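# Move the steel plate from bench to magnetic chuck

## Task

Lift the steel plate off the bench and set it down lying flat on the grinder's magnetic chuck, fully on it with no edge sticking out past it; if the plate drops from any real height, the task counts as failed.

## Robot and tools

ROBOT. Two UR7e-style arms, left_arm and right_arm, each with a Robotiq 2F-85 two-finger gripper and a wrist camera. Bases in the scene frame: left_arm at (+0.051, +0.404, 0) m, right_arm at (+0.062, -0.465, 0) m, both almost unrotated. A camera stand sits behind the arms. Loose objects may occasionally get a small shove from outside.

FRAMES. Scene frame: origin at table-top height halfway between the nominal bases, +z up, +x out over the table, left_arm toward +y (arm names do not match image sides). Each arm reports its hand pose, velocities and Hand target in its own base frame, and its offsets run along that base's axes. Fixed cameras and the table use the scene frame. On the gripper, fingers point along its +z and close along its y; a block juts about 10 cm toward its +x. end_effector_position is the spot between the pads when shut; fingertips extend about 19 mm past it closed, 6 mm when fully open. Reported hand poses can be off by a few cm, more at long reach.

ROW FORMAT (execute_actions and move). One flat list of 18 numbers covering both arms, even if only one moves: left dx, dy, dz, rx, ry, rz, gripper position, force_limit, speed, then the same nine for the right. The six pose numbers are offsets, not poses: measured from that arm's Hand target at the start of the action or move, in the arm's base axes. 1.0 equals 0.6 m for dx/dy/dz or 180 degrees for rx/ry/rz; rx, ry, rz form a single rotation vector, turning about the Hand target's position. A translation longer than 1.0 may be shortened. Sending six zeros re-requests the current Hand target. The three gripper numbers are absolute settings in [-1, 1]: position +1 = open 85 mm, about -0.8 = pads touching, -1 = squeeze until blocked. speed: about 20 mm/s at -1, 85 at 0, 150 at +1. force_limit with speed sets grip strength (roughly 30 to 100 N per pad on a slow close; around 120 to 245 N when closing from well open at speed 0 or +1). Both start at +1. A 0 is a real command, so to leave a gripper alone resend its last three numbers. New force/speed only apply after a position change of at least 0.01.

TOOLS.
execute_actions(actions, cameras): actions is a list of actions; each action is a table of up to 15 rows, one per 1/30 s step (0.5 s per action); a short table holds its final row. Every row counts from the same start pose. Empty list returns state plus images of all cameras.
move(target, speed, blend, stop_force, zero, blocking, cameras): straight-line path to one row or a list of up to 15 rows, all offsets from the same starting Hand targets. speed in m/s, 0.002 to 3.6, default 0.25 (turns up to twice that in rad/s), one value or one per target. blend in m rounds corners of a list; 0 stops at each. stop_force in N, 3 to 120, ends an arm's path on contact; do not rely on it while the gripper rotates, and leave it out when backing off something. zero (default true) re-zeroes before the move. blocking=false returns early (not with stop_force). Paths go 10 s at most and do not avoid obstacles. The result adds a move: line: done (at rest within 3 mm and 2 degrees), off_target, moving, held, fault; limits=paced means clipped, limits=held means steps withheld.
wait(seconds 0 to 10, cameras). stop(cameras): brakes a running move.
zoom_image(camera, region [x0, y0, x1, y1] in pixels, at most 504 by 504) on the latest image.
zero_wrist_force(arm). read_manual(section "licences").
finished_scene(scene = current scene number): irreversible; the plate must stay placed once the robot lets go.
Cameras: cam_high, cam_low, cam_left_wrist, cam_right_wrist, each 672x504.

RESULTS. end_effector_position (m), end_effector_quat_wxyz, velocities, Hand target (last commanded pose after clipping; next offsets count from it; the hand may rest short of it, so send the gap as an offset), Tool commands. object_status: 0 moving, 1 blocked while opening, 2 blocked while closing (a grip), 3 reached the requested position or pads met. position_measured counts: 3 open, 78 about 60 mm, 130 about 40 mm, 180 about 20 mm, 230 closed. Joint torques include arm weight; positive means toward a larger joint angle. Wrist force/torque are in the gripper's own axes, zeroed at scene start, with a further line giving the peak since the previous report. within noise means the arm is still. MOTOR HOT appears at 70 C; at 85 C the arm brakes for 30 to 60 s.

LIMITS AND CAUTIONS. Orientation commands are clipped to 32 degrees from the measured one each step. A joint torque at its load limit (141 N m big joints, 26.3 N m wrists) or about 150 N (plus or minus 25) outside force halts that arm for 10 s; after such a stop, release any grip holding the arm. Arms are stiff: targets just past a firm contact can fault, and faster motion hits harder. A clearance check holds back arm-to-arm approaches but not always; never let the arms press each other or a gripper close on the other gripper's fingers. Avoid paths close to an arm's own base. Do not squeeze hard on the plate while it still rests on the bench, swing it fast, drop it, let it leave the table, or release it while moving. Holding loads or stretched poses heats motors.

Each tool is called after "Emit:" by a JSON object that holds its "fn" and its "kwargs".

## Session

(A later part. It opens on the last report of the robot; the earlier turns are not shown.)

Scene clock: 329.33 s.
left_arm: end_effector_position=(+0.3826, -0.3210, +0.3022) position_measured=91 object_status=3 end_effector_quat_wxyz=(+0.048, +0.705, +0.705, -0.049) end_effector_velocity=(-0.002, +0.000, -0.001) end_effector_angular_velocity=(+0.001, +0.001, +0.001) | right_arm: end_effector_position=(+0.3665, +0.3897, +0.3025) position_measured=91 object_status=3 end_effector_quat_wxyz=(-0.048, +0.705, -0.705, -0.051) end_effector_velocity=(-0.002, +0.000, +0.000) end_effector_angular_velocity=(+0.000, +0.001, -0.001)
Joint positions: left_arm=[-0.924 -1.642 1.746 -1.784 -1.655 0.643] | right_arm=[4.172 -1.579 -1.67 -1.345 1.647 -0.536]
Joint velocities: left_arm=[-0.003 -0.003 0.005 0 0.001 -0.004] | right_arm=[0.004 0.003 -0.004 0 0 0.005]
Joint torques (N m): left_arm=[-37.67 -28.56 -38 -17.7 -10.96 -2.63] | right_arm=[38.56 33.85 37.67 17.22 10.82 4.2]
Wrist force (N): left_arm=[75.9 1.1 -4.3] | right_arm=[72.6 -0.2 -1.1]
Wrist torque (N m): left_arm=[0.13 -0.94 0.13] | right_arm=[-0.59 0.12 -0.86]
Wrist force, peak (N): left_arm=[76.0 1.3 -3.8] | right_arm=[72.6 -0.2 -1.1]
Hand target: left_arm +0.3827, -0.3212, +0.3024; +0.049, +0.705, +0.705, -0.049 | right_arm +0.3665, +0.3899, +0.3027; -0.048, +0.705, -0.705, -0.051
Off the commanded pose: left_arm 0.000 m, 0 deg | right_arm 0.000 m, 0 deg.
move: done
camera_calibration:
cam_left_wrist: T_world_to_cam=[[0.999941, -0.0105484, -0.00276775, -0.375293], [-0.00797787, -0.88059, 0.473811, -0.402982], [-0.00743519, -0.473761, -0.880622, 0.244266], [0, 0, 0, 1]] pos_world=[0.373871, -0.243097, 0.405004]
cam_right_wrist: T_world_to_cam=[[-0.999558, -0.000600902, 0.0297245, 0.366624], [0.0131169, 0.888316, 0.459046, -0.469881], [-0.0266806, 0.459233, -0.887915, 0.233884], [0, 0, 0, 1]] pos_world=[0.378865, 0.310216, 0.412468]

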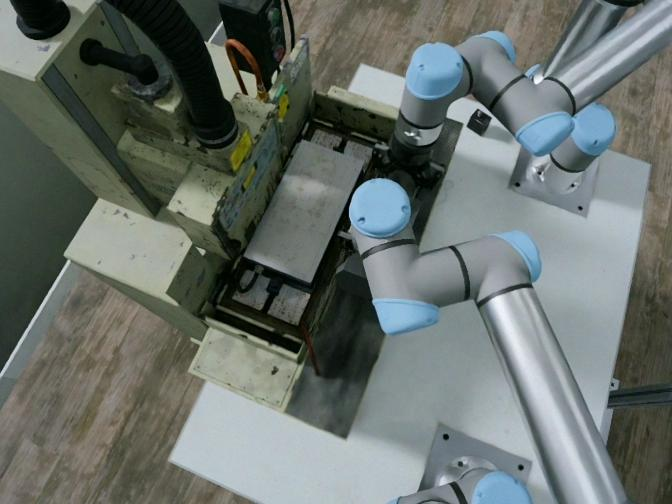

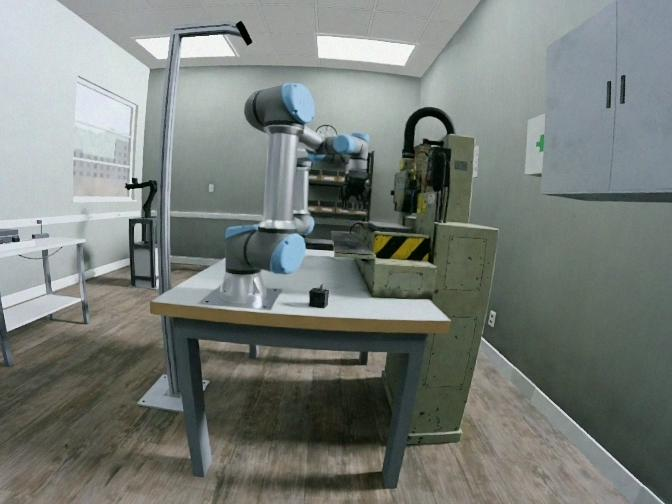

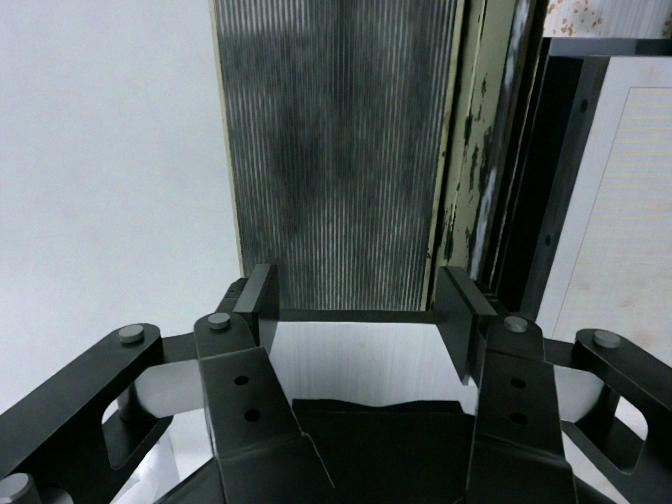

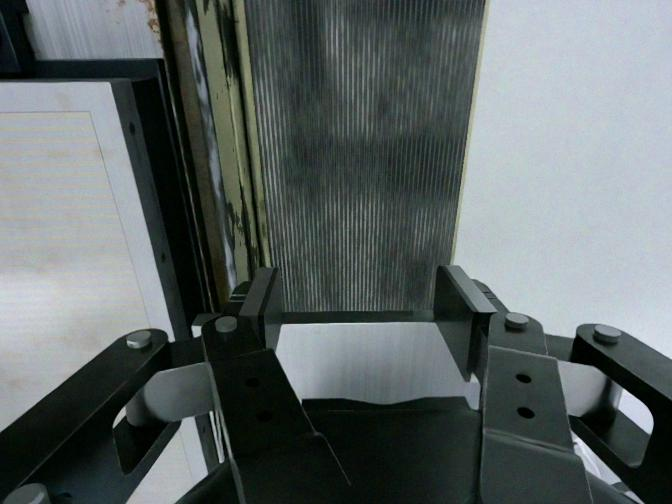

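Emit:
{"fn": "move", "kwargs": {"target": [0.1,0.0008,0,0,0,0,0.3,1,0,0.1,0.0005,0,0,0,0,0.3,1,0], "speed": 0.06}}

Emit:
{"fn": "move", "kwargs": {"target": [0.08,0.0006,0,0,0,0,0.3,1,0,0.08,0.0004,0,0,0,0,0.3,1,0], "speed": 0.06, "cameras": ["all"]}}

Emit:
{"fn": "zoom_image", "kwargs": {"camera": "cam_low", "region": [320, 90, 500, 270]}}

Emit:
{"fn": "zoom_image", "kwargs": {"camera": "cam_high", "region": [140, 50, 440, 320]}}

Scene clock: 376.37 s.
left_arm: end_effector_position=(+0.4427, -0.3207, +0.3023) position_measured=91 object_status=3 end_effector_quat_wxyz=(+0.049, +0.705, +0.705, -0.049) | right_arm: end_effector_position=(+0.4266, +0.3902, +0.3027) position_measured=91 object_status=3 end_effector_quat_wxyz=(-0.048, +0.705, -0.705, -0.051) end_effector_velocity=(-0.002, +0.000, -0.001) end_effector_angular_velocity=(-0.002, +0.002, -0.003)
Joint positions: left_arm=[-0.828 -1.523 1.626 -1.776 -1.665 0.738] | right_arm=[4.075 -1.688 -1.552 -1.361 1.658 -0.632]
Joint velocities: left_arm=[within noise] | right_arm=[0.003 0.002 -0.004 0 0 0.006]
Joint torques (N m): left_arm=[-40.21 -34.8 -36.39 -15.32 -11.47 -2.67] | right_arm=[38.11 39.67 34.18 17.2 11.83 3.58]
Wrist force (N): left_arm=[71.2 0.9 -3.3] | right_arm=[68.2 -0.2 -0.5]
Wrist torque (N m): left_arm=[0.16 -0.91 0.13] | right_arm=[-0.54 0.09 -0.85]
Wrist force, peak (N): left_arm=[77.1 0.6 -4.4] | right_arm=[73.6 -0.9 -0.8]
Hand target: left_arm +0.4427, -0.3208, +0.3024; +0.049, +0.705, +0.705, -0.049 | right_arm +0.4265, +0.3902, +0.3027; -0.048, +0.705, -0.705, -0.051
Off the commanded pose: left_arm 0.000 m, 0 deg | right_arm 0.000 m, 0 deg.
move: done

Scene clock: 377.47 s.
left_arm: end_effector_position=(+0.4907, -0.3203, +0.3023) position_measured=91 object_status=3 end_effector_quat_wxyz=(+0.049, +0.705, +0.705, -0.049) | right_arm: end_effector_position=(+0.4746, +0.3904, +0.3026) position_measured=91 object_status=3 end_effector_quat_wxyz=(-0.048, +0.705, -0.705, -0.051) end_effector_velocity=(-0.002, +0.001, +0.000) end_effector_angular_velocity=(+0.001, +0.000, -0.001)
Joint positions: left_arm=[-0.763 -1.425 1.516 -1.757 -1.672 0.803] | right_arm=[4.008 -1.779 -1.443 -1.385 1.665 -0.699]
Joint velocities: left_arm=[within noise] | right_arm=[0.003 0.003 -0.004 0.003 0 0.005]
Joint torques (N m): left_arm=[-37.83 -40.12 -33.7 -14.26 -10.84 -2.08] | right_arm=[38.02 46.45 30.35 15.94 11.37 3.9]
Wrist force (N): left_arm=[59.9 0.6 -2.2] | right_arm=[57.4 -0.2 1.0]
Wrist torque (N m): left_arm=[0.24 -0.79 0.09] | right_arm=[-0.43 0.12 -0.77]
Wrist force, peak (N): left_arm=[73.4 -1.4 -3.9] | right_arm=[69.6 -0.4 -0.4]
Hand target: left_arm +0.4907, -0.3204, +0.3024; +0.049, +0.705, +0.705, -0.049 | right_arm +0.4745, +0.3905, +0.3027; -0.048, +0.705, -0.705, -0.051
Off the commanded pose: left_arm 0.000 m, 0 deg | right_arm 0.000 m, 0 deg.
move: done
camera_calibration:
cam_left_wrist: T_world_to_cam=[[0.999941, -0.0106272, -0.00226756, -0.483501], [-0.00828019, -0.880314, 0.474319, -0.40141], [-0.00703685, -0.474273, -0.88035, 0.24502], [0, 0, 0, 1]] pos_world=[0.481873, -0.242299, 0.405003]
cam_right_wrist: T_world_to_cam=[[-0.999572, -0.000706378, 0.0292301, 0.474818], [0.0128198, 0.887903, 0.459851, -0.471887], [-0.0262783, 0.460029, -0.887515, 0.235882], [0, 0, 0, 1]] pos_world=[0.486863, 0.310813, 0.412467]

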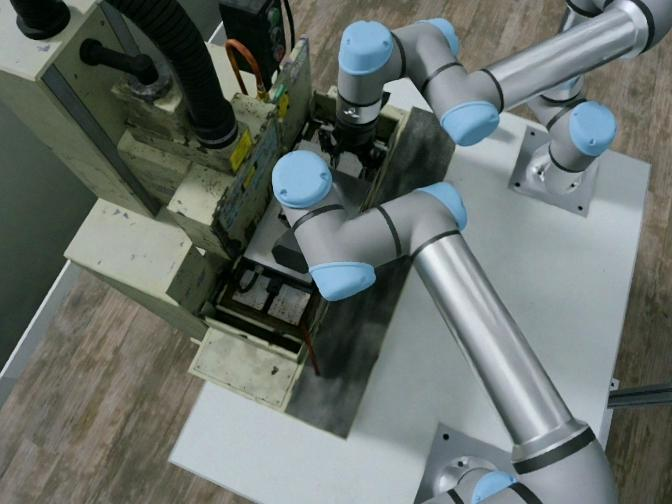

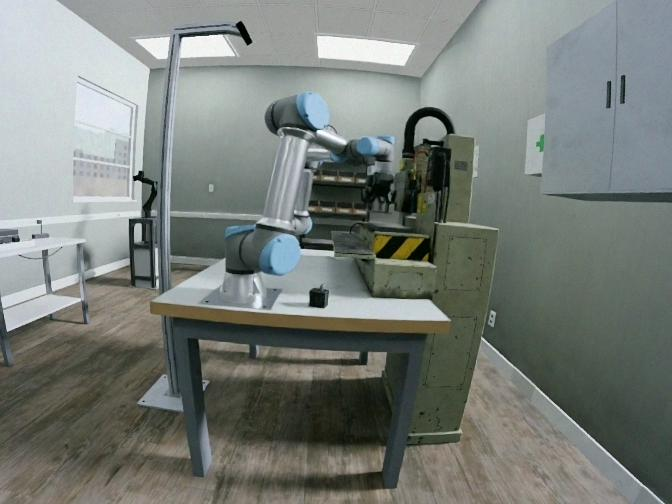

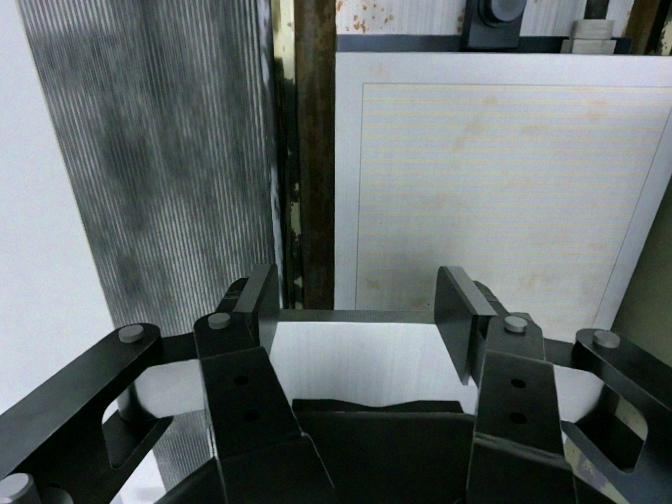

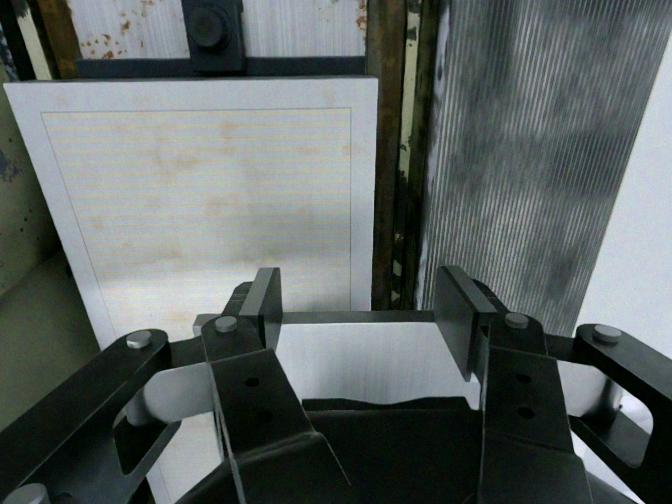

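Scaled by 2.800 from the camera's 672x504 image, which has a finer 960x720 frame.

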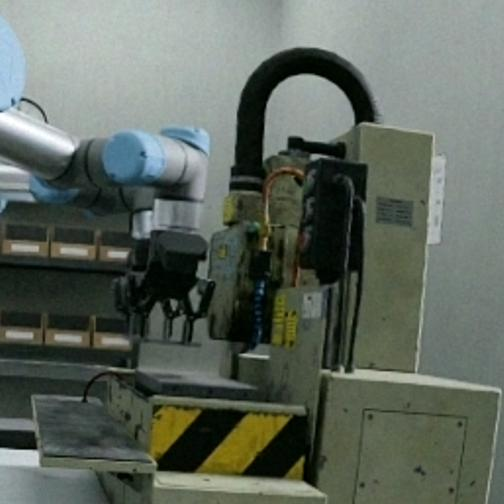

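Scaled by 1.680 from the camera's 672x504 image, which has a finer 960x720 frame.

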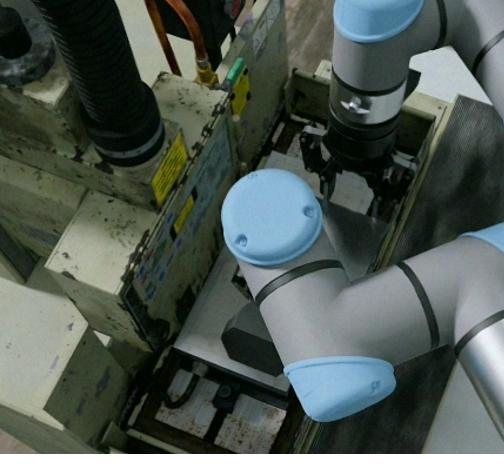

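Emit:
{"fn": "zoom_image", "kwargs": {"camera": "cam_left_wrist", "region": [480, 60, 672, 504]}}

Emit:
{"fn": "zoom_image", "kwargs": {"camera": "cam_right_wrist", "region": [0, 0, 200, 504]}}

Scaled by 1.135 from the camera's 672x504 image, which has a finer 960x720 frame.

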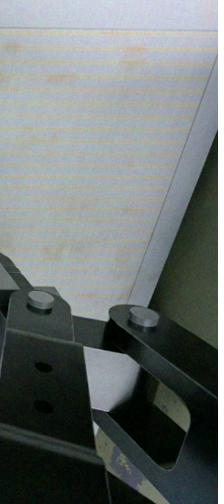

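Scaled by 1.000.

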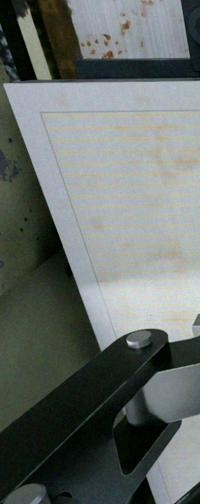

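Emit:
{"fn": "move", "kwargs": {"target": [0.07,0.0003,0,0,0,0,0.3,1,0,0.07,0.0006,0,0,0,0,0.3,1,0], "speed": 0.04, "cameras": ["all"]}}

Emit:
{"fn": "zoom_image", "kwargs": {"camera": "cam_high", "region": [140, 50, 440, 320]}}

Emit:
{"fn": "zoom_image", "kwargs": {"camera": "cam_low", "region": [340, 130, 440, 250]}}

Scene clock: 413.60 s.
left_arm: end_effector_position=(+0.5327, -0.3201, +0.3023) position_measured=91 object_status=3 end_effector_quat_wxyz=(+0.049, +0.705, +0.705, -0.049) end_effector_velocity=(-0.002, +0.000, +0.000) end_effector_angular_velocity=(+0.000, +0.000, +0.000) | right_arm: end_effector_position=(+0.5166, +0.3907, +0.3026) position_measured=91 object_status=3 end_effector_quat_wxyz=(-0.048, +0.705, -0.705, -0.051) end_effector_velocity=(-0.002, +0.001, -0.001) end_effector_angular_velocity=(-0.001, +0.001, +0.001)
Joint positions: left_arm=[-0.713 -1.336 1.408 -1.733 -1.676 0.853] | right_arm=[3.956 -1.863 -1.336 -1.414 1.671 -0.751]
Joint velocities: left_arm=[-0.002 -0.004 0.005 0 0 -0.003] | right_arm=[0.003 0.001 -0.005 0.002 0 0.002]
Joint torques (N m): left_arm=[-39.53 -43.82 -30.95 -14.02 -11.01 -2.45] | right_arm=[37.12 51.26 30.43 15.11 11.72 3.76]
Wrist force (N): left_arm=[57.4 1.0 -2.0] | right_arm=[55.1 0.0 1.5]
Wrist torque (N m): left_arm=[0.30 -0.78 0.06] | right_arm=[-0.39 0.10 -0.71]
Wrist force, peak (N): left_arm=[69.2 -1.1 -3.1] | right_arm=[65.8 -0.9 -0.1]
Hand target: left_arm +0.5327, -0.3202, +0.3024; +0.049, +0.705, +0.705, -0.049 | right_arm +0.5165, +0.3908, +0.3027; -0.048, +0.705, -0.705, -0.051
Off the commanded pose: left_arm 0.000 m, 0 deg | right_arm 0.000 m, 0 deg.
move: done
camera_calibration:
cam_left_wrist: T_world_to_cam=[[0.99994, -0.0106744, -0.00235491, -0.525572], [-0.00827974, -0.880272, 0.474398, -0.400908], [-0.0071369, -0.47435, -0.880307, 0.245427], [0, 0, 0, 1]] pos_world=[0.523973, -0.2421, 0.405003]
cam_right_wrist: T_world_to_cam=[[-0.999572, -0.000707244, 0.02923, 0.516801], [0.0128213, 0.887863, 0.45993, -0.4728], [-0.0262775, 0.460108, -0.887474, 0.23676], [0, 0, 0, 1]] pos_world=[0.528863, 0.311212, 0.412467]

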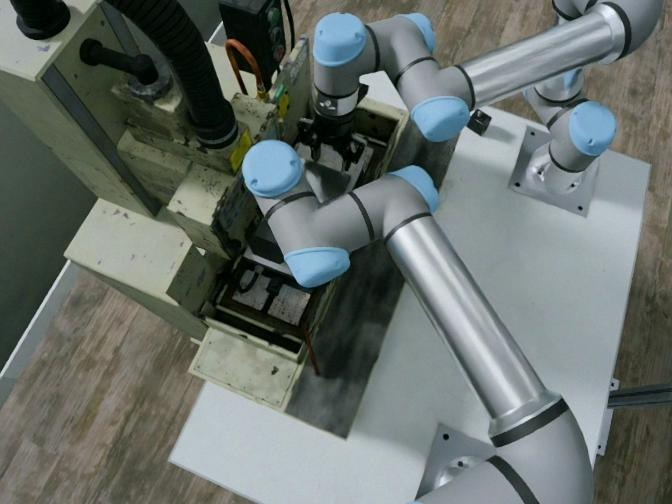

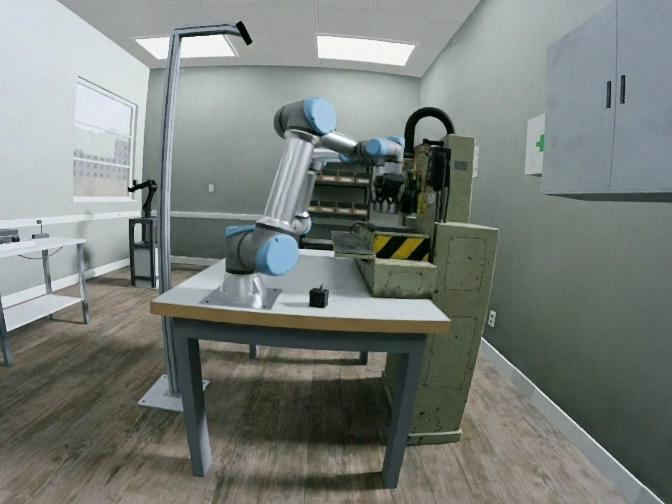

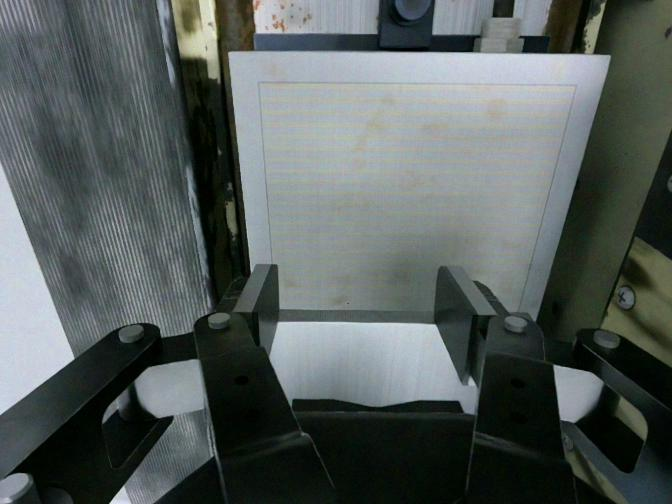

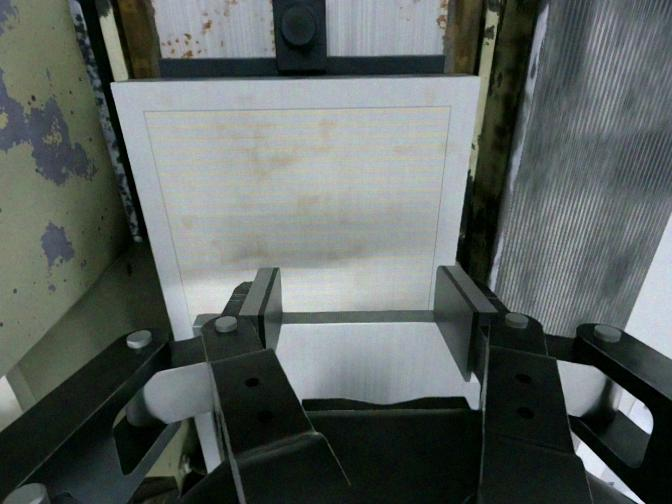

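Scaled by 1.680 from the camera's 672x504 image, which has a finer 960x720 frame.

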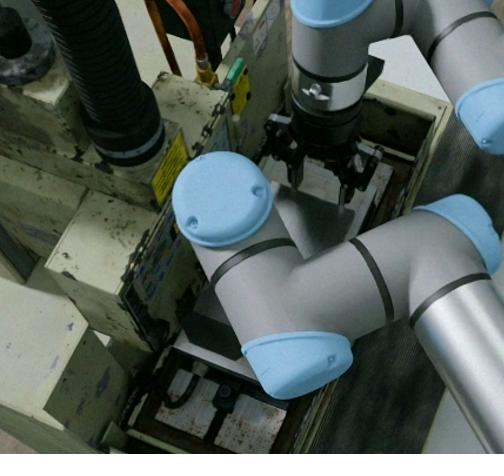

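Scaled by 4.200 from the camera's 672x504 image, which has a finer 960x720 frame.

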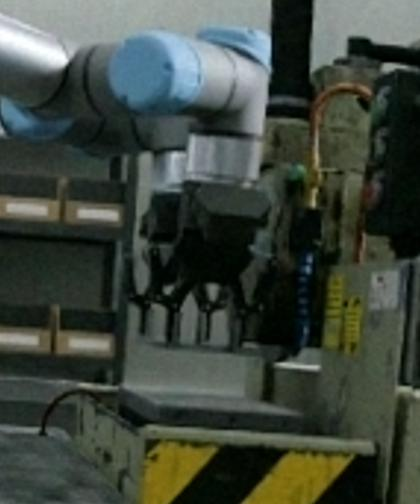

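Emit:
{"fn": "move", "kwargs": {"target": [0.028,0.0001,0,0,0,0,0.3,1,0,0.028,0.0003,0,0,0,0,0.3,1,0], "speed": 0.03}}

Emit:
{"fn": "move", "kwargs": {"target": [0,0,-0.045,0,0,0,0.3,1,0,0,0,-0.045,0,0,0,0.3,1,0], "speed": 0.03, "cameras": ["all"]}}

Scene clock: 427.00 s.
left_arm: end_effector_position=(+0.5410, -0.3204, +0.2990) position_measured=91 object_status=3 end_effector_quat_wxyz=(+0.044, +0.704, +0.707, -0.050) | right_arm: end_effector_position=(+0.5321, +0.3911, +0.3027) position_measured=91 object_status=3 end_effector_quat_wxyz=(-0.048, +0.705, -0.705, -0.051)
Joint positions: left_arm=[-0.704 -1.312 1.383 -1.722 -1.677 0.859] | right_arm=[3.938 -1.895 -1.292 -1.426 1.673 -0.769]
Joint torques (N m): left_arm=[0.91 -33.84 -27.79 -2.82 0.18 0] | right_arm=[11.31 54.15 17.57 1.32 -2.63 0.64]
Wrist force (N): left_arm=[2.2 -0.2 0.0] | right_arm=[0.3 -1.4 3.5]
Wrist torque (N m): left_arm=[0.25 -0.46 -0.22] | right_arm=[-0.26 0.25 0.09]
Wrist force, peak (N): left_arm=[58.6 -103.1 -48.1] | right_arm=[64.2 -0.7 0.3]
Hand target: left_arm +0.5410, -0.3204, +0.2990; +0.044, +0.704, +0.707, -0.050 (not the last commanded pose) | right_arm +0.5321, +0.3910, +0.3027; -0.048, +0.705, -0.705, -0.051 (not the last commanded pose)
Tool commands: left_gripper/position=+0.301961 left_gripper/force_limit=+1.0 left_gripper/speed=+0.003922 right_gripper/position=+0.3 right_gripper/force_limit=+1.0 right_gripper/speed=+0.0
Off the commanded pose: left_arm 0.009 m, 1 deg | right_arm 0.001 m, 0 deg.
FORCE FAULT: contact force on the left arm reached its limit, and that arm stopped. The contact can be on any part of that arm, not only on its tool. That arm's remaining commands of this call were not run. That arm is still stopped at the end of this call. That arm stays stopped for about 10 more seconds. Until then a move that you send moves the other arm only, and its call returns only when the move has ended. Once the stop has ended, the next robot result says so. If the stop ends while you think or write, that arm runs what you send next, counted from a new Hand target: where the arm stands when the stop ends. While its stop runs, that arm takes no new command, but its gripper still runs the gripper command that each later call begins with. Until it ends, the stop uses up actions while you think or wait. An arm that is not stopped still takes commands.
move: fault (left_arm)

not run: an earlier result of this reply reported a stop or a fault. Calls in your next reply go to the robot.

Emit:
{"fn": "wait", "kwargs": {"seconds": 10, "cameras": ["all"]}}

Scene clock: 439.07 s.
left_arm: end_effector_position=(+0.5410, -0.3204, +0.2990) position_measured=91 object_status=3 end_effector_quat_wxyz=(+0.044, +0.704, +0.707, -0.050) | right_arm: end_effector_position=(+0.5321, +0.3910, +0.3027) position_measured=91 object_status=3 end_effector_quat_wxyz=(-0.048, +0.705, -0.705, -0.051)
Joint positions: left_arm=[-0.704 -1.312 1.383 -1.722 -1.677 0.859] | right_arm=[3.938 -1.895 -1.292 -1.427 1.672 -0.769]
Joint torques (N m): left_arm=[-0.16 -34.45 -29.25 -2.82 0.01 0.38] | right_arm=[12.47 53.02 17.26 1.65 -2.28 2.81]
Wrist force (N): left_arm=[-1.9 -2.0 -0.6] | right_arm=[0.4 1.6 2.8]
Wrist torque (N m): left_arm=[-0.02 0.19 -0.23] | right_arm=[0.22 0.23 0.09]
Wrist force, peak (N): left_arm=[-2.2 -2.0 -0.6] | right_arm=[0.5 1.6 3.4]
Hand target: left_arm +0.5410, -0.3204, +0.2990; +0.044, +0.704, +0.707, -0.050 (not the last commanded pose) | right_arm +0.5321, +0.3910, +0.3027; -0.048, +0.705, -0.705, -0.051 (not the last commanded pose)
Tool commands: left_gripper/position=+0.301961 left_gripper/force_limit=+1.0 left_gripper/speed=+0.003922 right_gripper/position=+0.3 right_gripper/force_limit=+1.0 right_gripper/speed=+0.0
Off the commanded pose: left_arm 0.009 m, 1 deg | right_arm 0.001 m, 0 deg.
FORCE FAULT, CONTINUED: the left arm's stop, for the force fault that an earlier result reported, is over. The rest of the stop counts as 20 of the actions that you can send in this scene. During its stop the left arm's controller moved it back a little. That arm's target is now where it stood when the stop ended, not its last command. That arm accepts commands again.
wait: 10.00 s; at rest from the start
camera_calibration:
cam_left_wrist: T_world_to_cam=[[0.999923, -0.00793047, -0.00949405, -0.530814], [-0.00255072, -0.883159, 0.469067, -0.401985], [-0.0121047, -0.469007, -0.883112, 0.247643], [0, 0, 0, 1]] pos_world=[0.532745, -0.24308, 0.402215]
cam_right_wrist: T_world_to_cam=[[-0.999575, -0.00066247, 0.0291407, 0.532319], [0.01282, 0.887862, 0.459931, -0.473176], [-0.0261776, 0.460109, -0.887476, 0.237021], [0, 0, 0, 1]] pos_world=[0.544363, 0.311412, 0.412467]

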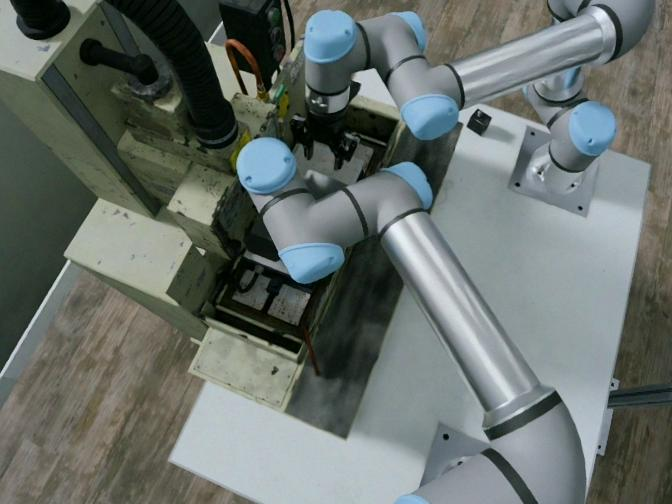

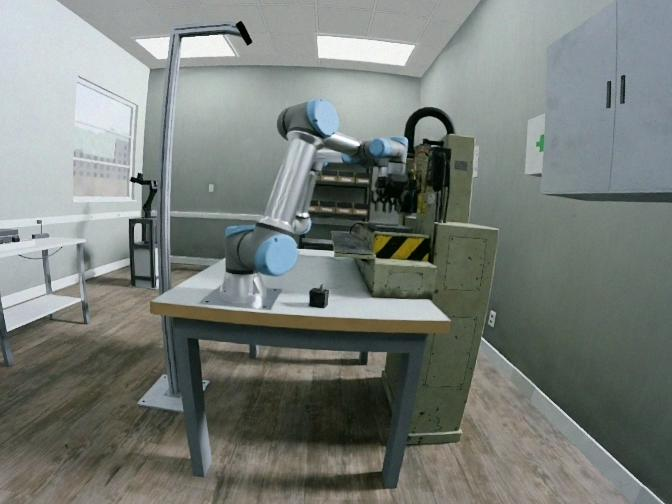

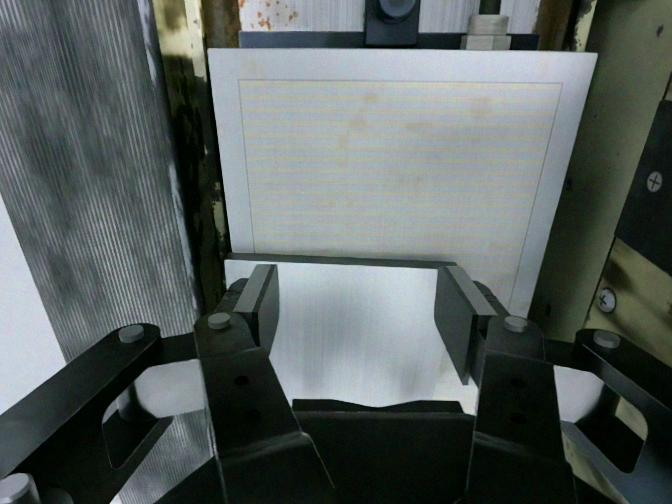

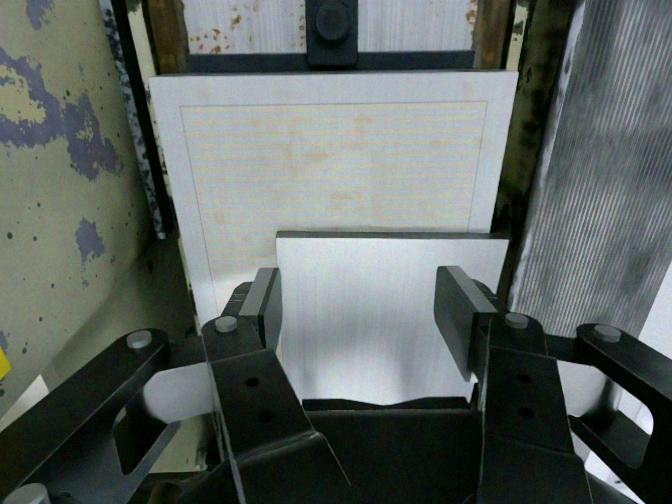

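Emit:
{"fn": "move", "kwargs": {"target": [[-0.06,0.02,0,0,0,0,0.3,1,0,-0.04,-0.02,0.03,0,0,0,0.3,1,0],[-0.2,0.1,0.15,0,0,0,0.3,1,0,-0.07,-0.03,0.15,0,0,0,0.3,1,0],[-0.3,0.25,0.2,0,0,0,0.3,1,0,-0.09,-0.03,0.15,0,0,0,0.3,1,0]], "speed": 0.15}}

Emit:
{"fn": "move", "kwargs": {"target": [[0,0,0,0,0,0,0.3,1,0,0,0.08,0,-0.036,0.034,-0.499,0.3,1,0],[0,0,0,0,0,0,0.3,1,0,0,0.161,-0.1,-0.036,0.034,-0.499,0.3,1,0]], "speed": 0.25, "cameras": ["all"]}}

Scene clock: 460.00 s.
left_arm: end_effector_position=(+0.3611, -0.1704, +0.4190) position_measured=91 object_status=3 end_effector_quat_wxyz=(+0.044, +0.704, +0.707, -0.050) | right_arm: end_effector_position=(+0.4780, +0.3731, +0.3927) position_measured=91 object_status=3 end_effector_quat_wxyz=(-0.048, +0.705, -0.705, -0.051)
Joint positions: left_arm=[-0.71 -1.847 1.604 -1.409 -1.677 0.853] | right_arm=[3.984 -1.768 -1.226 -1.615 1.668 -0.723]
Joint torques (N m): left_arm=[-11.33 -8.28 -32.13 -4.72 0.14 -1.7] | right_arm=[-8.93 28.56 37.21 3 -1.92 -1.71]
Wrist force (N): left_arm=[-1.9 -1.9 -0.6] | right_arm=[0.3 1.7 2.9]
Wrist torque (N m): left_arm=[0.00 0.20 -0.29] | right_arm=[0.22 0.27 0.00]
Wrist force, peak (N): left_arm=[-1.2 -3.2 -1.8] | right_arm=[0.6 1.6 4.8]
Hand target: left_arm +0.3610, -0.1704, +0.4190; +0.044, +0.704, +0.707, -0.050 | right_arm +0.4781, +0.3730, +0.3927; -0.048, +0.705, -0.705, -0.051
Off the commanded pose: left_arm 0.000 m, 0 deg | right_arm 0.000 m, 0 deg.
move: done

Scene clock: 464.17 s.
left_arm: end_effector_position=(+0.3610, -0.1704, +0.4190) position_measured=91 object_status=3 end_effector_quat_wxyz=(+0.044, +0.704, +0.707, -0.050) | right_arm: end_effector_position=(+0.4780, +0.4696, +0.3327) position_measured=91 object_status=3 end_effector_quat_wxyz=(+0.000, +0.000, +1.000, +0.000)
Joint positions: left_arm=[-0.71 -1.847 1.604 -1.409 -1.676 0.853] | right_arm=[4.119 -1.973 -1.077 -1.662 1.57 0.977]
Joint torques (N m): left_arm=[-10.9 -21.5 -32.52 -1.15 1.41 -1.84] | right_arm=[-11.77 45.7 32.14 4.32 -2.15 -3.04]
Wrist force (N): left_arm=[-1.9 -1.7 -0.6] | right_arm=[0.6 1.7 2.7]
Wrist torque (N m): left_arm=[0.03 0.20 -0.28] | right_arm=[0.22 0.17 0.09]
Wrist force, peak (N): left_arm=[-2.3 -1.9 -0.5] | right_arm=[0.2 3.3 5.0]
Hand target: left_arm +0.3610, -0.1704, +0.4190; +0.044, +0.704, +0.707, -0.050 | right_arm +0.4781, +0.4696, +0.3327; +0.001, +0.000, +1.000, +0.000
Off the commanded pose: left_arm 0.000 m, 0 deg | right_arm 0.000 m, 0 deg.
move: done
camera_calibration:
cam_left_wrist: T_world_to_cam=[[0.999923, -0.00793047, -0.00949405, -0.348499], [-0.00255072, -0.883159, 0.469067, -0.326259], [-0.0121047, -0.469007, -0.883112, 0.421789], [0, 0, 0, 1]] pos_world=[0.352745, -0.0930803, 0.522215]
cam_right_wrist: T_world_to_cam=[[0.00275026, 0.999687, 0.0248848, -0.47001], [0.9434, -0.0108468, 0.33148, -0.536112], [0.331646, 0.0225647, -0.943134, 0.279084], [0, 0, 0, 1]] pos_world=[0.414503, 0.457751, 0.45262]

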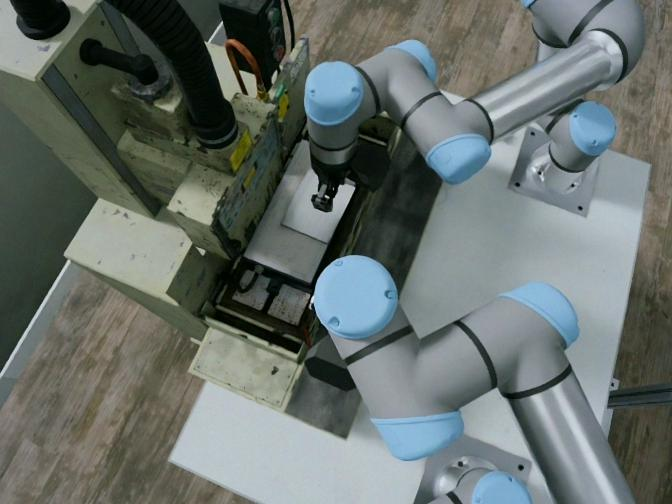

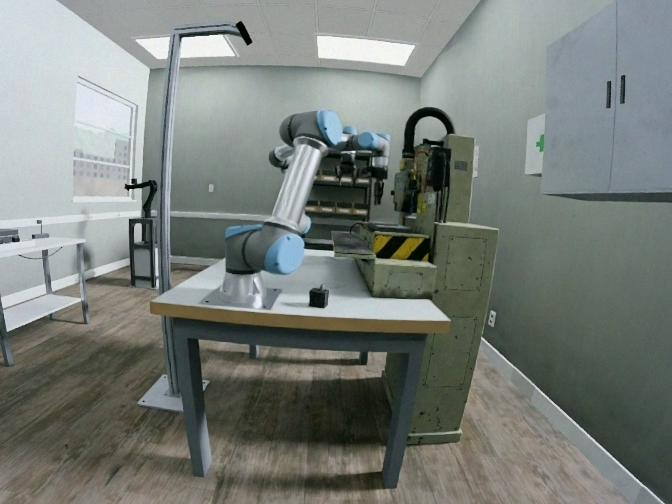

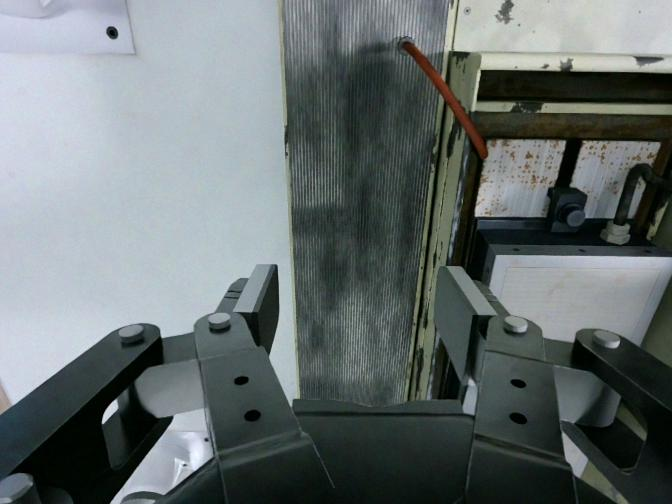

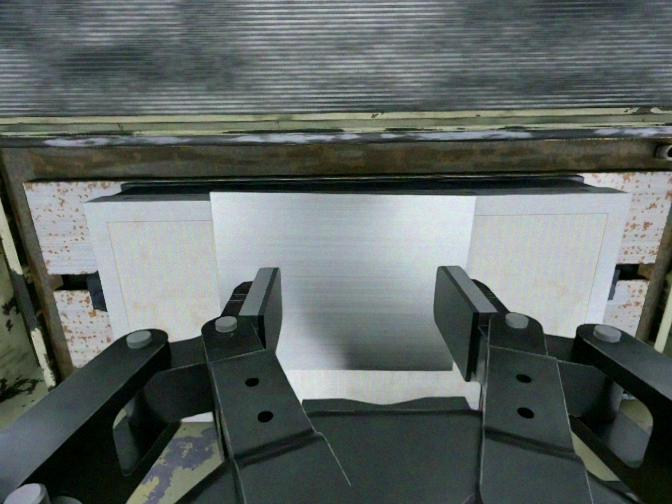

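Emit:
{"fn": "move", "kwargs": {"target": [0,0,0,0,0,0,0.3,1,0,0,0,-0.08,0,0,0,0.3,1,0], "speed": 0.1}}

Emit:
{"fn": "move", "kwargs": {"target": [0,0,0,0,0,0,0.3,1,0,0,0,-0.08,0,0,0,0.3,1,0], "speed": 0.006, "stop_force": 5}}

Emit:
{"fn": "move", "kwargs": {"target": [[0,0,0,0,0,0,0.3,1,0,0,0,0.05,0,0,0,0.3,1,0],[0,0,0,0,0,0,0.3,1,0,-0.09,0,0.05,0,0,0,0.3,1,0]], "speed": 0.1}}

Scene clock: 469.10 s.
left_arm: end_effector_position=(+0.3610, -0.1704, +0.4190) position_measured=91 object_status=3 end_effector_quat_wxyz=(+0.044, +0.704, +0.707, -0.050) | right_arm: end_effector_position=(+0.4781, +0.4696, +0.2847) position_measured=91 object_status=3 end_effector_quat_wxyz=(+0.001, +0.000, +1.000, +0.000)
Joint positions: left_arm=[-0.71 -1.847 1.604 -1.409 -1.676 0.853] | right_arm=[4.119 -1.969 -1.205 -1.538 1.57 0.977]
Joint torques (N m): left_arm=[-10.79 -22.37 -31.67 -1.24 1.26 -1.91] | right_arm=[-7.11 39.31 28.77 2.77 -0.46 -2.6]
Wrist force (N): left_arm=[-1.8 -1.8 -0.5] | right_arm=[0.2 1.8 2.7]
Wrist torque (N m): left_arm=[0.02 0.18 -0.28] | right_arm=[0.25 0.22 0.09]
Wrist force, peak (N): left_arm=[-2.3 -1.9 -0.6] | right_arm=[0.3 1.7 4.8]
Hand target: left_arm +0.3610, -0.1704, +0.4190; +0.044, +0.704, +0.707, -0.050 | right_arm +0.4781, +0.4696, +0.2847; +0.001, +0.000, +1.000, +0.000
Off the commanded pose: left_arm 0.000 m, 0 deg | right_arm 0.000 m, 0 deg.
move: done

Scene clock: 475.00 s.
left_arm: end_effector_position=(+0.3610, -0.1704, +0.4190) position_measured=91 object_status=3 end_effector_quat_wxyz=(+0.044, +0.704, +0.707, -0.050) | right_arm: end_effector_position=(+0.4781, +0.4696, +0.2551) position_measured=91 object_status=3 end_effector_quat_wxyz=(+0.001, +0.000, +1.000, +0.000)
Joint positions: left_arm=[-0.71 -1.847 1.604 -1.409 -1.676 0.853] | right_arm=[4.119 -1.974 -1.273 -1.464 1.57 0.977]
Joint torques (N m): left_arm=[-10.45 -21.11 -31.17 -1.25 1.3 -1.89] | right_arm=[12.2 45.37 32.33 0.27 -0.28 2.34]
Wrist force (N): left_arm=[-2.0 -1.9 -0.5] | right_arm=[-1.6 2.2 -4.2]
Wrist torque (N m): left_arm=[0.00 0.20 -0.29] | right_arm=[0.02 0.21 0.16]
Wrist force, peak (N): left_arm=[-2.2 -2.1 -0.5] | right_arm=[3.4 -1.4 -14.1]
Hand target: left_arm +0.3610, -0.1704, +0.4190; +0.044, +0.704, +0.707, -0.050 | right_arm +0.4781, +0.4696, +0.2552; +0.001, +0.000, +1.000, +0.000 (not the last commanded pose)
Off the commanded pose: left_arm 0.000 m, 0 deg | right_arm 0.018 m, 0 deg.
move: contact (right_arm)

Scene clock: 476.60 s.
left_arm: end_effector_position=(+0.3610, -0.1704, +0.4190) position_measured=91 object_status=3 end_effector_quat_wxyz=(+0.044, +0.704, +0.707, -0.050) | right_arm: end_effector_position=(+0.4240, +0.4697, +0.2852) position_measured=91 object_status=3 end_effector_quat_wxyz=(+0.001, +0.000, +1.000, +0.000)
Joint positions: left_arm=[-0.71 -1.847 1.604 -1.409 -1.676 0.853] | right_arm=[4.191 -1.875 -1.333 -1.504 1.57 1.049]
Joint torques (N m): left_arm=[-10.71 -21.45 -30 -1.15 1.13 -1.77] | right_arm=[-10.36 38.62 30.94 1.27 -1.46 -2.93]
Wrist force (N): left_arm=[-1.9 -1.9 -0.7] | right_arm=[0.1 2.1 2.9]
Wrist torque (N m): left_arm=[0.00 0.19 -0.28] | right_arm=[0.28 0.22 0.09]
Wrist force, peak (N): left_arm=[-2.2 -1.9 -0.6] | right_arm=[-1.6 2.5 -3.7]
Hand target: left_arm +0.3610, -0.1704, +0.4190; +0.044, +0.704, +0.707, -0.050 | right_arm +0.4241, +0.4696, +0.2852; +0.001, +0.000, +1.000, +0.000
Off the commanded pose: left_arm 0.000 m, 0 deg | right_arm 0.000 m, 0 deg.
move: done

Emit:
{"fn": "move", "kwargs": {"target": [[0,0,0,0,0,0,0.3,1,0,0,0,-0.057,0,0,0,0.3,1,0],[0,0,0,0,0,0,0.3,1,0,0.075,0,-0.057,0,0,0,0.3,1,0]], "speed": [0.1,0.03], "cameras": ["cam_high","cam_right_wrist"]}}

Scene clock: 482.73 s.
left_arm: end_effector_position=(+0.3610, -0.1704, +0.4190) position_measured=91 object_status=3 end_effector_quat_wxyz=(+0.044, +0.704, +0.707, -0.050) | right_arm: end_effector_position=(+0.4693, +0.4695, +0.2509) position_measured=91 object_status=3 end_effector_quat_wxyz=(+0.001, +0.000, +1.000, +0.000)
Joint positions: left_arm=[-0.71 -1.847 1.604 -1.409 -1.676 0.853] | right_arm=[4.13 -1.96 -1.305 -1.447 1.57 0.988]
Joint torques (N m): left_arm=[-11.82 -20.78 -31.11 -1.37 1.31 -1.91] | right_arm=[11.97 54.84 16.38 4.02 1.14 1.7]
Wrist force (N): left_arm=[-2.0 -1.4 -0.5] | right_arm=[1.5 2.2 3.1]
Wrist torque (N m): left_arm=[0.07 0.20 -0.29] | right_arm=[0.26 0.24 0.12]
Wrist force, peak (N): left_arm=[-2.2 -1.9 -0.6] | right_arm=[4.3 2.0 2.7]
Hand target: left_arm +0.3610, -0.1704, +0.4190; +0.044, +0.704, +0.707, -0.050 | right_arm +0.4691, +0.4696, +0.2510; +0.001, +0.000, +1.000, +0.000
Off the commanded pose: left_arm 0.000 m, 0 deg | right_arm 0.000 m, 0 deg.
move: done
camera_calibration:
cam_right_wrist: T_world_to_cam=[[0.00274775, 0.999687, 0.0248845, -0.46785], [0.943369, -0.0108465, 0.331568, -0.50081], [0.331734, 0.0225642, -0.943103, 0.204776], [0, 0, 0, 1]] pos_world=[0.405803, 0.457651, 0.370819]
Images, in order (width x height): cam_high 672x504, cam_right_wrist 672x504.

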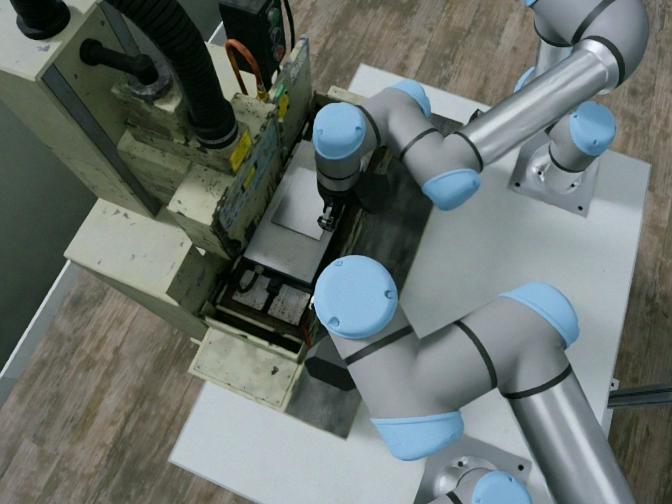

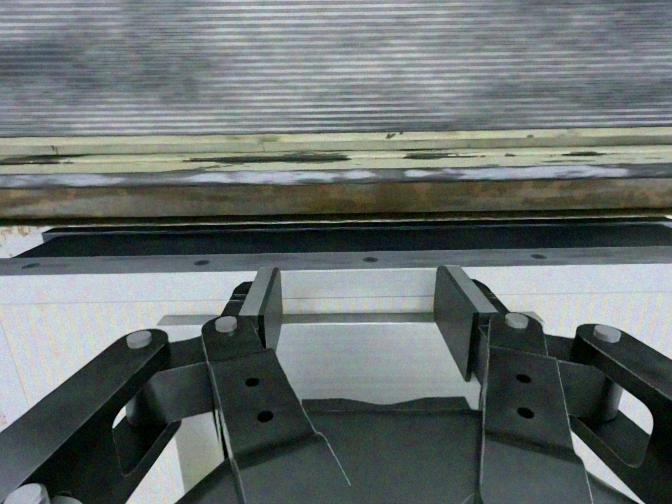

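Emit:
{"fn": "move", "kwargs": {"target": [[0,0,0,0,0,0,0.3,1,0,-0.015,0,0,0,0,0,0.3,1,0],[0,0,0,0,0,0,0.3,1,0,-0.02,0,0.15,0,0,0,0.3,1,0]], "speed": [0.05,0.15], "cameras": ["cam_high","cam_right_wrist"]}}

Emit:
{"fn": "zoom_image", "kwargs": {"camera": "cam_right_wrist", "region": [60, 120, 564, 420]}}

Scene clock: 488.07 s.
left_arm: end_effector_position=(+0.3610, -0.1704, +0.4190) position_measured=91 object_status=3 end_effector_quat_wxyz=(+0.044, +0.704, +0.707, -0.050) | right_arm: end_effector_position=(+0.4571, +0.4697, +0.3408) position_measured=91 object_status=3 end_effector_quat_wxyz=(+0.001, +0.000, +1.000, +0.000)
Joint positions: left_arm=[-0.71 -1.847 1.604 -1.409 -1.676 0.853] | right_arm=[4.146 -1.935 -1.109 -1.667 1.57 1.004]
Joint torques (N m): left_arm=[-9.89 -21.6 -30.81 -1.34 1.23 -1.81] | right_arm=[3.59 50.51 30.03 1.53 -1.44 0.94]
Wrist force (N): left_arm=[-2.0 -1.6 -0.3] | right_arm=[0.2 2.1 2.9]
Wrist torque (N m): left_arm=[0.05 0.21 -0.29] | right_arm=[0.28 0.22 0.01]
Wrist force, peak (N): left_arm=[-2.2 -1.8 -0.4] | right_arm=[0.1 2.0 5.3]
Hand target: left_arm +0.3610, -0.1704, +0.4190; +0.044, +0.704, +0.707, -0.050 | right_arm +0.4571, +0.4696, +0.3410; +0.001, +0.000, +1.000, +0.000
Off the commanded pose: left_arm 0.000 m, 0 deg | right_arm 0.000 m, 0 deg.
move: done
camera_calibration:
cam_right_wrist: T_world_to_cam=[[0.00284183, 0.999685, 0.0249184, -0.470306], [0.943368, -0.0109464, 0.331567, -0.51906], [0.331735, 0.0225649, -0.943103, 0.293602], [0, 0, 0, 1]] pos_world=[0.393603, 0.457851, 0.460719]
Images, in order (width x height): cam_high 672x504, cam_right_wrist 672x504.

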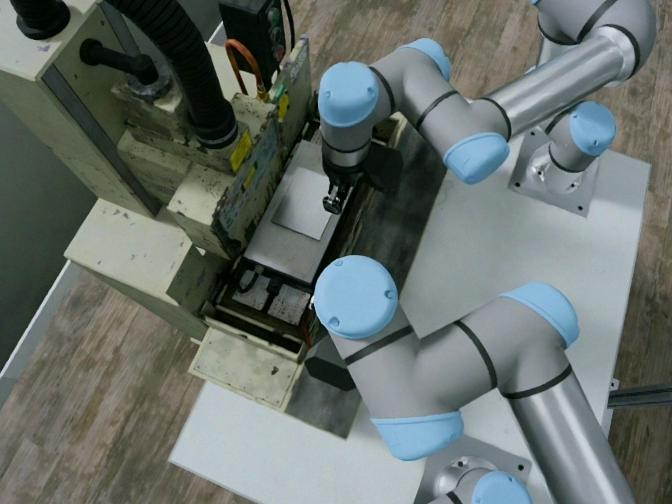

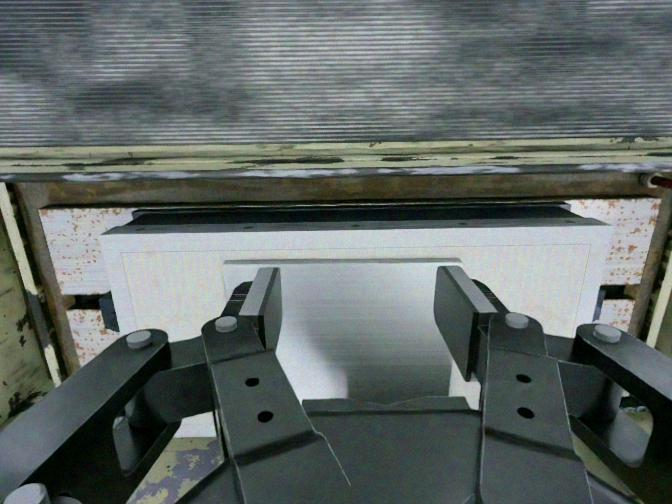

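Scaled by 1.000.

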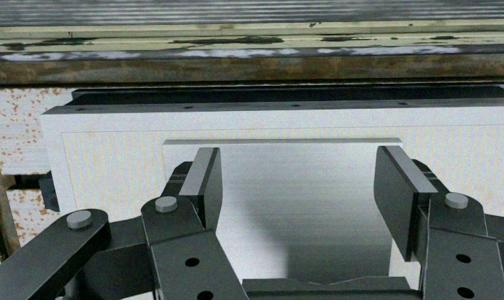

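Emit:
{"fn": "zoom_image", "kwargs": {"camera": "cam_high", "region": [230, 120, 390, 300]}}

Scaled by 2.800 from the camera's 672x504 image, which has a finer 960x720 frame.

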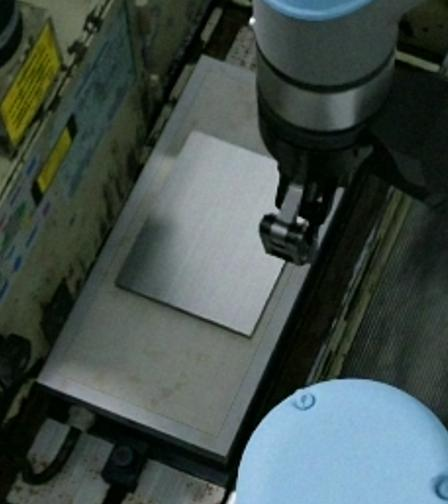

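Emit:
{"fn": "finished_scene", "kwargs": {"scene": 1}}

The scene is finished: the task was done.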